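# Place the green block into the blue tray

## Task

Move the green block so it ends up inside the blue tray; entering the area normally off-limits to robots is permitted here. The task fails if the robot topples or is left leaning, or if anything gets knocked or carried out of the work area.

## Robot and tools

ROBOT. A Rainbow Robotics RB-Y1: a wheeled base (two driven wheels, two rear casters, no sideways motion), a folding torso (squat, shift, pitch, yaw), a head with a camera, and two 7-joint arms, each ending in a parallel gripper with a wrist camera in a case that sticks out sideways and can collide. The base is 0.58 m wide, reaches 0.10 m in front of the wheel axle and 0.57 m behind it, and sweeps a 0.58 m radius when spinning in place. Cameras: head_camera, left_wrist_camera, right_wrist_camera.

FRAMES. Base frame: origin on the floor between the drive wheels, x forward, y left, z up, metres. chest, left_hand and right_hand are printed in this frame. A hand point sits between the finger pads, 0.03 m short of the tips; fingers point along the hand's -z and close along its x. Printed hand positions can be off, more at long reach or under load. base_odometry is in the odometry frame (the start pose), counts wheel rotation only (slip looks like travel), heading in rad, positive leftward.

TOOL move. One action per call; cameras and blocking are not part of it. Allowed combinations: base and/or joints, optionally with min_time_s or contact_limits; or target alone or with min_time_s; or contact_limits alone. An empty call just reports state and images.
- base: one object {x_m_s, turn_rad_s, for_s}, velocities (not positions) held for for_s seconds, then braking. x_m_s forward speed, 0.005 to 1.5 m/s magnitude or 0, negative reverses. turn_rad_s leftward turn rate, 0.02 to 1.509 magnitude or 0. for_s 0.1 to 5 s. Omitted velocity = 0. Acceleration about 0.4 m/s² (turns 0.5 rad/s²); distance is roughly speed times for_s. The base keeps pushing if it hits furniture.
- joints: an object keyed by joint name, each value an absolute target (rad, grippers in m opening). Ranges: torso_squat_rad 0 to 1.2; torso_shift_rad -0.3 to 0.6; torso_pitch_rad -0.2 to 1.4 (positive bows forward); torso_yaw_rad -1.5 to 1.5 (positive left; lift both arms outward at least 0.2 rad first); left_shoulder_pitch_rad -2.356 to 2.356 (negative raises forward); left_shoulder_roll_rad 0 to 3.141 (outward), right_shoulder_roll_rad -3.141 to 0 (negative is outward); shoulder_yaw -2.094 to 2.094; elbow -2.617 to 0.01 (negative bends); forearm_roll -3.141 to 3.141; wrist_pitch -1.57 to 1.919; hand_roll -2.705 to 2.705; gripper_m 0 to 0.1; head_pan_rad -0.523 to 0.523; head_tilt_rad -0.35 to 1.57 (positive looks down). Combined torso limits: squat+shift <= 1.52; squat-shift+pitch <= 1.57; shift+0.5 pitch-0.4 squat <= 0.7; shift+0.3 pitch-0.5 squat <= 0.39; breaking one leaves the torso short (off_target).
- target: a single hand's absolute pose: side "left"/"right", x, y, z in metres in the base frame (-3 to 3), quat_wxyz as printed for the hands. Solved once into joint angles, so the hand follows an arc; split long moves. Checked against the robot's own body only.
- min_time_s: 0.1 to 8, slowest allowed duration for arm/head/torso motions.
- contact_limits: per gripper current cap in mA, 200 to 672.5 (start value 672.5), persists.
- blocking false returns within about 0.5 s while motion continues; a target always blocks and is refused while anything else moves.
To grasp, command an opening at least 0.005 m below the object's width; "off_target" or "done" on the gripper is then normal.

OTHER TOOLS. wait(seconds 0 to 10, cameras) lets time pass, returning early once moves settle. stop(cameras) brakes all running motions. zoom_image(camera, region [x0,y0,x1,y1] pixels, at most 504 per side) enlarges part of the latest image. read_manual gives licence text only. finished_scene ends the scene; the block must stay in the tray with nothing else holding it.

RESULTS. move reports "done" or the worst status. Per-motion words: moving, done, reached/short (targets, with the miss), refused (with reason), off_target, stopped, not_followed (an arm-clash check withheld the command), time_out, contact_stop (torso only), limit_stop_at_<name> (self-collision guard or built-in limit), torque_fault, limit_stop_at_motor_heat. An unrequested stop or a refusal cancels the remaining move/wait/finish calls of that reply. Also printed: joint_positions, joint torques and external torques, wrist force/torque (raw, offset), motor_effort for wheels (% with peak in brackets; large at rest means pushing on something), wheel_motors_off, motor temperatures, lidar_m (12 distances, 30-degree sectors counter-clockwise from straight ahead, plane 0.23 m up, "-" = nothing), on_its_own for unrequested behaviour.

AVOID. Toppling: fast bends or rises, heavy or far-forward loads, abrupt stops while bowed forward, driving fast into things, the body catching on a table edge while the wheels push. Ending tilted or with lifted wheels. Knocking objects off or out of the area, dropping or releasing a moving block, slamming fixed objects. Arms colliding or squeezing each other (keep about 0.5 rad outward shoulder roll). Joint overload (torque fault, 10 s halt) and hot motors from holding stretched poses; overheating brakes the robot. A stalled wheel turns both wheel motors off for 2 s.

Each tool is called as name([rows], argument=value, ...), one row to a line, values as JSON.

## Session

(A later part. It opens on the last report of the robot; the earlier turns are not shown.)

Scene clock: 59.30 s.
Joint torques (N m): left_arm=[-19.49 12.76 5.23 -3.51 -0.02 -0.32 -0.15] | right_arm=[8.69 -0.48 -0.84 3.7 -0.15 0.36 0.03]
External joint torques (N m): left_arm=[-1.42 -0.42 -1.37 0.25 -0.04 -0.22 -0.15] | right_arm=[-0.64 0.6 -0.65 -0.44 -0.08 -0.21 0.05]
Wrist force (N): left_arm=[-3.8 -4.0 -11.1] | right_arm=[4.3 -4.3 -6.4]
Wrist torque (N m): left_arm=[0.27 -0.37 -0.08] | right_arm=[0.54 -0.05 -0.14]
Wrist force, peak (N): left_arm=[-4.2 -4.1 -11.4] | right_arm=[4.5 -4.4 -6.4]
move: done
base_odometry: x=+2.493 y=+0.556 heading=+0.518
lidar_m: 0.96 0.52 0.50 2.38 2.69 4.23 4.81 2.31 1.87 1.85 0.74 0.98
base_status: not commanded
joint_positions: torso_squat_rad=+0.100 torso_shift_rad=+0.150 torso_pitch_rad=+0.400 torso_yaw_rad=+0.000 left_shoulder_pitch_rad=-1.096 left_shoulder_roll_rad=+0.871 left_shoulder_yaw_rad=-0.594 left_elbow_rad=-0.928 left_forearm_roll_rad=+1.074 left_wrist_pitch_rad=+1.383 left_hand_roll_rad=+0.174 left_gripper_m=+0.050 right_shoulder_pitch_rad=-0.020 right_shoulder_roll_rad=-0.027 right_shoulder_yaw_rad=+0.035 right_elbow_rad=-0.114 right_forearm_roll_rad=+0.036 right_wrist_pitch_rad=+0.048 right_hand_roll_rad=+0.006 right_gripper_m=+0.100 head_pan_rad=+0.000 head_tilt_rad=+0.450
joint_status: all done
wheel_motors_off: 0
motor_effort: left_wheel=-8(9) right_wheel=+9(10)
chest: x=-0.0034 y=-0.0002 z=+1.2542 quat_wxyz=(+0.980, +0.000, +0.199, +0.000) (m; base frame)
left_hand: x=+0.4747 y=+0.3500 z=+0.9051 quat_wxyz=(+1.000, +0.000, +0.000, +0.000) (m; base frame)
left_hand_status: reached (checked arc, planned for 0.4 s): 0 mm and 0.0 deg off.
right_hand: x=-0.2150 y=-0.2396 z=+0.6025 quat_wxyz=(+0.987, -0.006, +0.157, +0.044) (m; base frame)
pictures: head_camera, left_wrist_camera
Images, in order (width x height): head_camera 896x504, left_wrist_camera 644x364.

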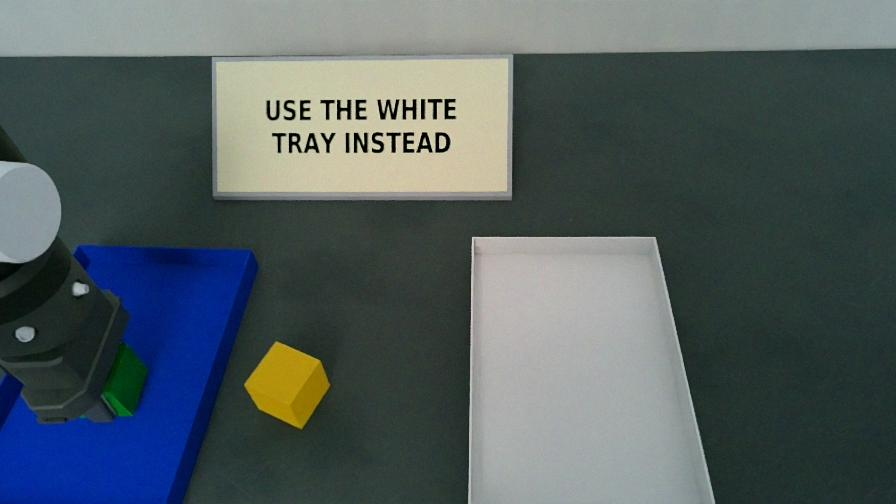

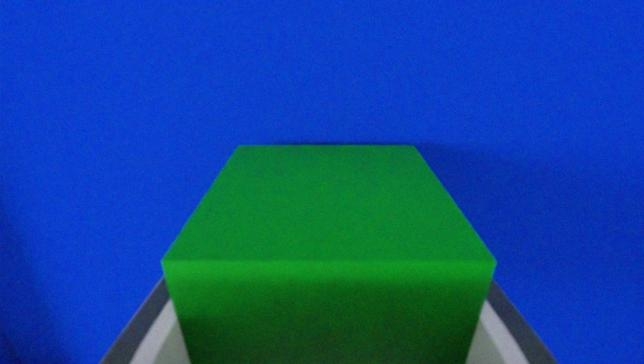

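move(target={"side": "left", "x": 0.475, "y": 0.35, "z": 0.9015, "quat_wxyz": [1, 0, 0, 0]}, min_time_s=0.4)

move(joints={"left_gripper_m": 0.1}, cameras=["left_wrist_camera"])

move(target={"side": "left", "x": 0.475, "y": 0.35, "z": 1.06, "quat_wxyz": [1, 0, 0, 0]}, min_time_s=0.9, cameras=["head_camera", "left_wrist_camera"])

Scene clock: 60.80 s.
Joint torques (N m): left_arm=[-19.92 12.69 6.29 -3.38 -0.27 -0.24 -0.22] | right_arm=[8.39 -0.49 -0.8 3.74 -0.08 0.36 0.12]
External joint torques (N m): left_arm=[-1.82 -0.45 -0.19 0.39 -0.28 -0.14 -0.22] | right_arm=[-0.94 0.59 -0.61 -0.4 -0.01 -0.21 0.13]
Wrist force (N): left_arm=[-3.7 -4.4 -10.9] | right_arm=[4.4 -4.0 -6.4]
Wrist torque (N m): left_arm=[0.32 -0.37 -0.11] | right_arm=[0.49 -0.03 -0.14]
Wrist force, peak (N): left_arm=[-4.0 -4.1 -11.3] | right_arm=[4.5 -4.4 -6.5]
move: done
base_odometry: x=+2.493 y=+0.556 heading=+0.518
lidar_m: 0.96 0.52 0.51 2.37 2.69 4.22 4.81 2.31 1.88 1.84 0.74 0.98
base_status: not commanded
joint_positions: torso_squat_rad=+0.100 torso_shift_rad=+0.150 torso_pitch_rad=+0.400 torso_yaw_rad=+0.000 left_shoulder_pitch_rad=-1.098 left_shoulder_roll_rad=+0.863 left_shoulder_yaw_rad=-0.596 left_elbow_rad=-0.911 left_forearm_roll_rad=+1.072 left_wrist_pitch_rad=+1.374 left_hand_roll_rad=+0.166 left_gripper_m=+0.050 right_shoulder_pitch_rad=-0.020 right_shoulder_roll_rad=-0.027 right_shoulder_yaw_rad=+0.035 right_elbow_rad=-0.114 right_forearm_roll_rad=+0.036 right_wrist_pitch_rad=+0.048 right_hand_roll_rad=+0.006 right_gripper_m=+0.100 head_pan_rad=+0.000 head_tilt_rad=+0.450
joint_status: all done
wheel_motors_off: 0
motor_effort: left_wheel=-7(10) right_wheel=+8(9)
chest: x=-0.0034 y=-0.0002 z=+1.2542 quat_wxyz=(+0.980, +0.000, +0.199, +0.000) (m; base frame)
left_hand: x=+0.4748 y=+0.3501 z=+0.9015 quat_wxyz=(+1.000, +0.000, +0.000, +0.000) (m; base frame)
left_hand_status: reached (checked arc, planned for 0.4 s): 0 mm and 0.0 deg off.
right_hand: x=-0.2150 y=-0.2396 z=+0.6025 quat_wxyz=(+0.987, -0.006, +0.157, +0.044) (m; base frame)
pictures: none

Scene clock: 61.87 s.
Joint torques (N m): left_arm=[-19.32 12.56 5.47 -3.31 -0.06 -0.46 -0.21] | right_arm=[8.57 -0.52 -1.33 3.65 -0.12 0.51 0.06]
External joint torques (N m): left_arm=[-1.22 -0.58 -1.01 0.45 -0.08 -0.36 -0.21] | right_arm=[-0.76 0.56 -1.14 -0.48 -0.06 -0.06 0.07]
Wrist force (N): left_arm=[-3.8 -3.4 -9.7] | right_arm=[4.3 -4.2 -6.5]
Wrist torque (N m): left_arm=[0.19 -0.41 -0.10] | right_arm=[0.52 -0.05 -0.14]
Wrist force, peak (N): left_arm=[-4.3 -4.1 -10.5] | right_arm=[4.2 -4.5 -6.5]
move: done
base_odometry: x=+2.493 y=+0.556 heading=+0.518
lidar_m: 0.96 0.53 0.50 2.38 2.68 4.23 4.81 2.30 1.88 1.85 0.74 0.98
base_status: not commanded
joint_positions: torso_squat_rad=+0.100 torso_shift_rad=+0.150 torso_pitch_rad=+0.400 torso_yaw_rad=+0.000 left_shoulder_pitch_rad=-1.098 left_shoulder_roll_rad=+0.863 left_shoulder_yaw_rad=-0.596 left_elbow_rad=-0.911 left_forearm_roll_rad=+1.072 left_wrist_pitch_rad=+1.374 left_hand_roll_rad=+0.166 left_gripper_m=+0.100 right_shoulder_pitch_rad=-0.020 right_shoulder_roll_rad=-0.027 right_shoulder_yaw_rad=+0.035 right_elbow_rad=-0.114 right_forearm_roll_rad=+0.036 right_wrist_pitch_rad=+0.048 right_hand_roll_rad=+0.006 right_gripper_m=+0.100 head_pan_rad=+0.000 head_tilt_rad=+0.450
joint_status: all done
wheel_motors_off: 0
motor_effort: left_wheel=-7(10) right_wheel=+9(10)
chest: x=-0.0034 y=-0.0002 z=+1.2542 quat_wxyz=(+0.980, +0.000, +0.199, +0.000) (m; base frame)
left_hand: x=+0.4748 y=+0.3501 z=+0.9015 quat_wxyz=(+1.000, +0.000, +0.000, +0.000) (m; base frame)
right_hand: x=-0.2150 y=-0.2396 z=+0.6025 quat_wxyz=(+0.987, -0.006, +0.157, +0.044) (m; base frame)
pictures: left_wrist_camera
Images, in order (width x height): left_wrist_camera 644x364.

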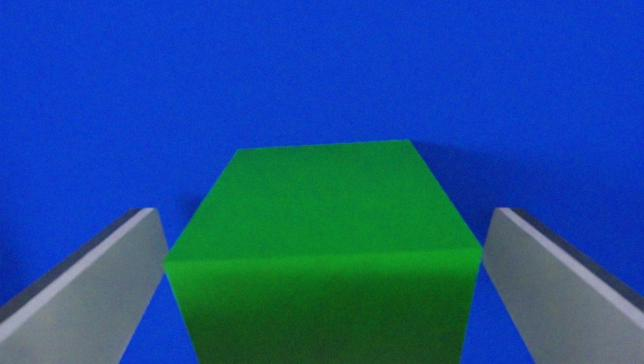

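Scene clock: 63.13 s.
Joint torques (N m): left_arm=[-17.55 12.82 7.77 -3.31 -0.04 -0.3 0] | right_arm=[8.63 -0.27 -0.99 3.67 -0.08 0.43 0.02]
External joint torques (N m): left_arm=[0.39 -0.69 -0.77 -0.17 -0.06 -0.22 0] | right_arm=[-0.7 0.82 -0.81 -0.46 -0.01 -0.14 0.04]
Wrist force (N): left_arm=[-3.6 -5.0 -10.2] | right_arm=[4.2 -4.4 -6.5]
Wrist torque (N m): left_arm=[0.37 -0.33 -0.21] | right_arm=[0.55 -0.05 -0.15]
Wrist force, peak (N): left_arm=[-4.7 -3.7 -11.7] | right_arm=[4.2 -4.5 -6.6]
move: done
base_odometry: x=+2.493 y=+0.556 heading=+0.518
lidar_m: 0.96 0.52 0.49 2.37 2.69 4.23 4.81 2.31 1.88 1.85 0.74 0.98
base_status: not commanded
joint_positions: torso_squat_rad=+0.100 torso_shift_rad=+0.150 torso_pitch_rad=+0.400 torso_yaw_rad=+0.000 left_shoulder_pitch_rad=-1.209 left_shoulder_roll_rad=+1.098 left_shoulder_yaw_rad=-0.497 left_elbow_rad=-1.253 left_forearm_roll_rad=+1.213 left_wrist_pitch_rad=+1.735 left_hand_roll_rad=+0.323 left_gripper_m=+0.100 right_shoulder_pitch_rad=-0.020 right_shoulder_roll_rad=-0.027 right_shoulder_yaw_rad=+0.035 right_elbow_rad=-0.114 right_forearm_roll_rad=+0.036 right_wrist_pitch_rad=+0.048 right_hand_roll_rad=+0.006 right_gripper_m=+0.100 head_pan_rad=+0.000 head_tilt_rad=+0.450
joint_status: all done
wheel_motors_off: 0
motor_effort: left_wheel=-9(10) right_wheel=+9(10)
chest: x=-0.0034 y=-0.0002 z=+1.2542 quat_wxyz=(+0.980, +0.000, +0.199, +0.000) (m; base frame)
left_hand: x=+0.4751 y=+0.3501 z=+1.0600 quat_wxyz=(+1.000, +0.000, +0.000, +0.000) (m; base frame)
left_hand_status: reached (checked arc, planned for 0.9 s): 0 mm and 0.0 deg off.
right_hand: x=-0.2150 y=-0.2396 z=+0.6025 quat_wxyz=(+0.987, -0.006, +0.157, +0.044) (m; base frame)
pictures: head_camera, left_wrist_camera
Images, in order (width x height): head_camera 896x504, left_wrist_camera 644x364.

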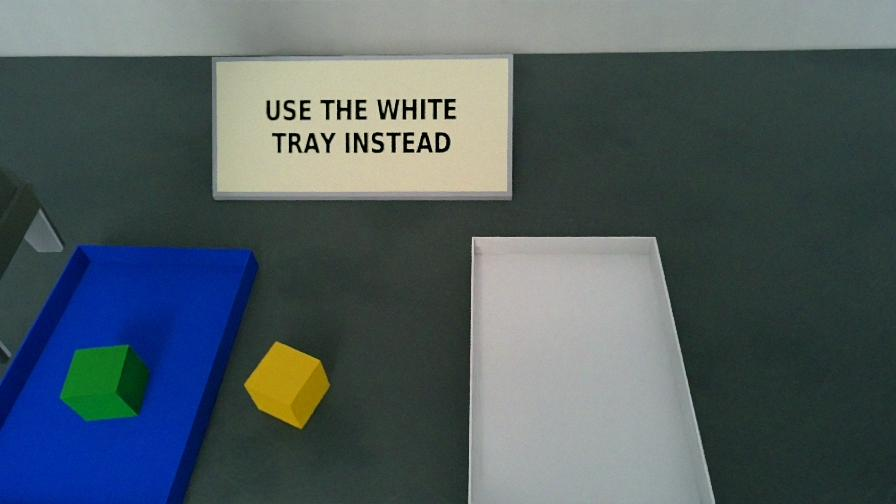

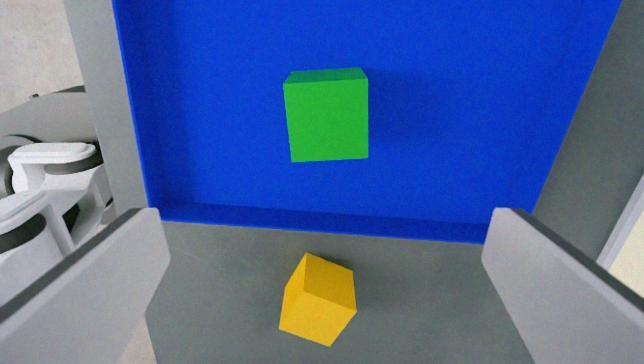

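move(joints={"torso_pitch_rad": 0.0, "torso_shift_rad": 0.0}, cameras=["head_camera"])

Scene clock: 66.03 s.
Joint torques (N m): left_arm=[-19.66 10.06 8.02 -2.77 -0.2 -0.82 0.05] | right_arm=[-1.95 -0.8 -0.63 -0.47 0.09 -0.4 0.06]
External joint torques (N m): left_arm=[0.09 -0.33 -0.22 -0.31 0.02 -0.03 0.07] | right_arm=[-0.04 0.45 -0.59 -0.41 0.06 -0.18 0.06]
Wrist force (N): left_arm=[-5.8 -4.7 -9.6] | right_arm=[1.9 -4.0 -6.6]
Wrist torque (N m): left_arm=[0.35 -0.41 -0.19] | right_arm=[0.51 -0.20 -0.15]
Wrist force, peak (N): left_arm=[-6.5 -5.4 -9.5] | right_arm=[4.3 -4.3 -6.7]
move: done
base_odometry: x=+2.493 y=+0.556 heading=+0.518
lidar_m: 0.95 0.53 0.51 2.38 2.68 4.23 4.81 2.31 1.88 1.85 0.74 0.98
base_status: not commanded
joint_positions: torso_squat_rad=+0.100 torso_shift_rad=+0.000 torso_pitch_rad=+0.000 torso_yaw_rad=+0.000 left_shoulder_pitch_rad=-1.209 left_shoulder_roll_rad=+1.098 left_shoulder_yaw_rad=-0.497 left_elbow_rad=-1.253 left_forearm_roll_rad=+1.213 left_wrist_pitch_rad=+1.735 left_hand_roll_rad=+0.323 left_gripper_m=+0.100 right_shoulder_pitch_rad=-0.020 right_shoulder_roll_rad=-0.027 right_shoulder_yaw_rad=+0.035 right_elbow_rad=-0.114 right_forearm_roll_rad=+0.036 right_wrist_pitch_rad=+0.048 right_hand_roll_rad=+0.006 right_gripper_m=+0.100 head_pan_rad=+0.000 head_tilt_rad=+0.450
joint_status: all done
wheel_motors_off: 0
motor_effort: left_wheel=-8(12) right_wheel=+12(12)
chest: x=-0.2280 y=-0.0002 z=+1.2864 quat_wxyz=(+1.000, +0.000, +0.000, +0.000) (m; base frame)
left_hand: x=+0.2883 y=+0.3499 z=+1.2940 quat_wxyz=(+0.980, +0.000, -0.199, +0.000) (m; base frame)
right_hand: x=-0.1692 y=-0.2396 z=+0.6038 quat_wxyz=(+0.998, -0.015, -0.042, +0.042) (m; base frame)
pictures: head_camera
Images, in order (width x height): head_camera 896x504.

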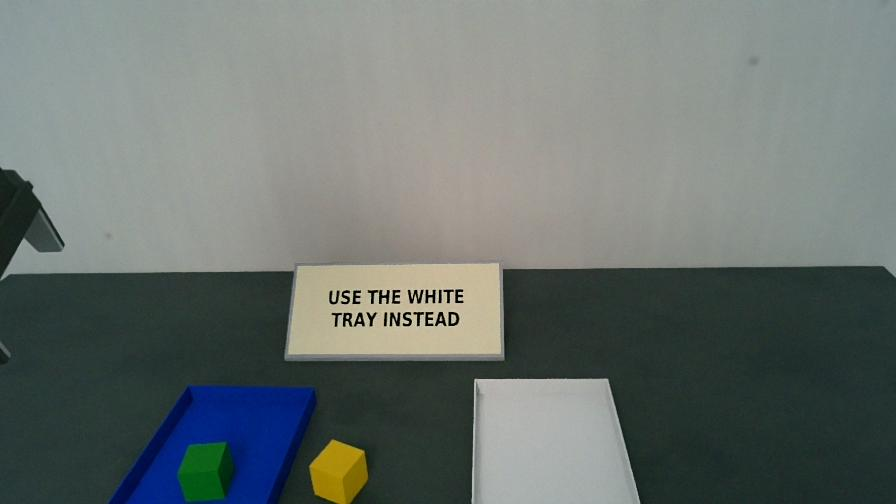

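finished_scene()

The scene is finished: the task was done.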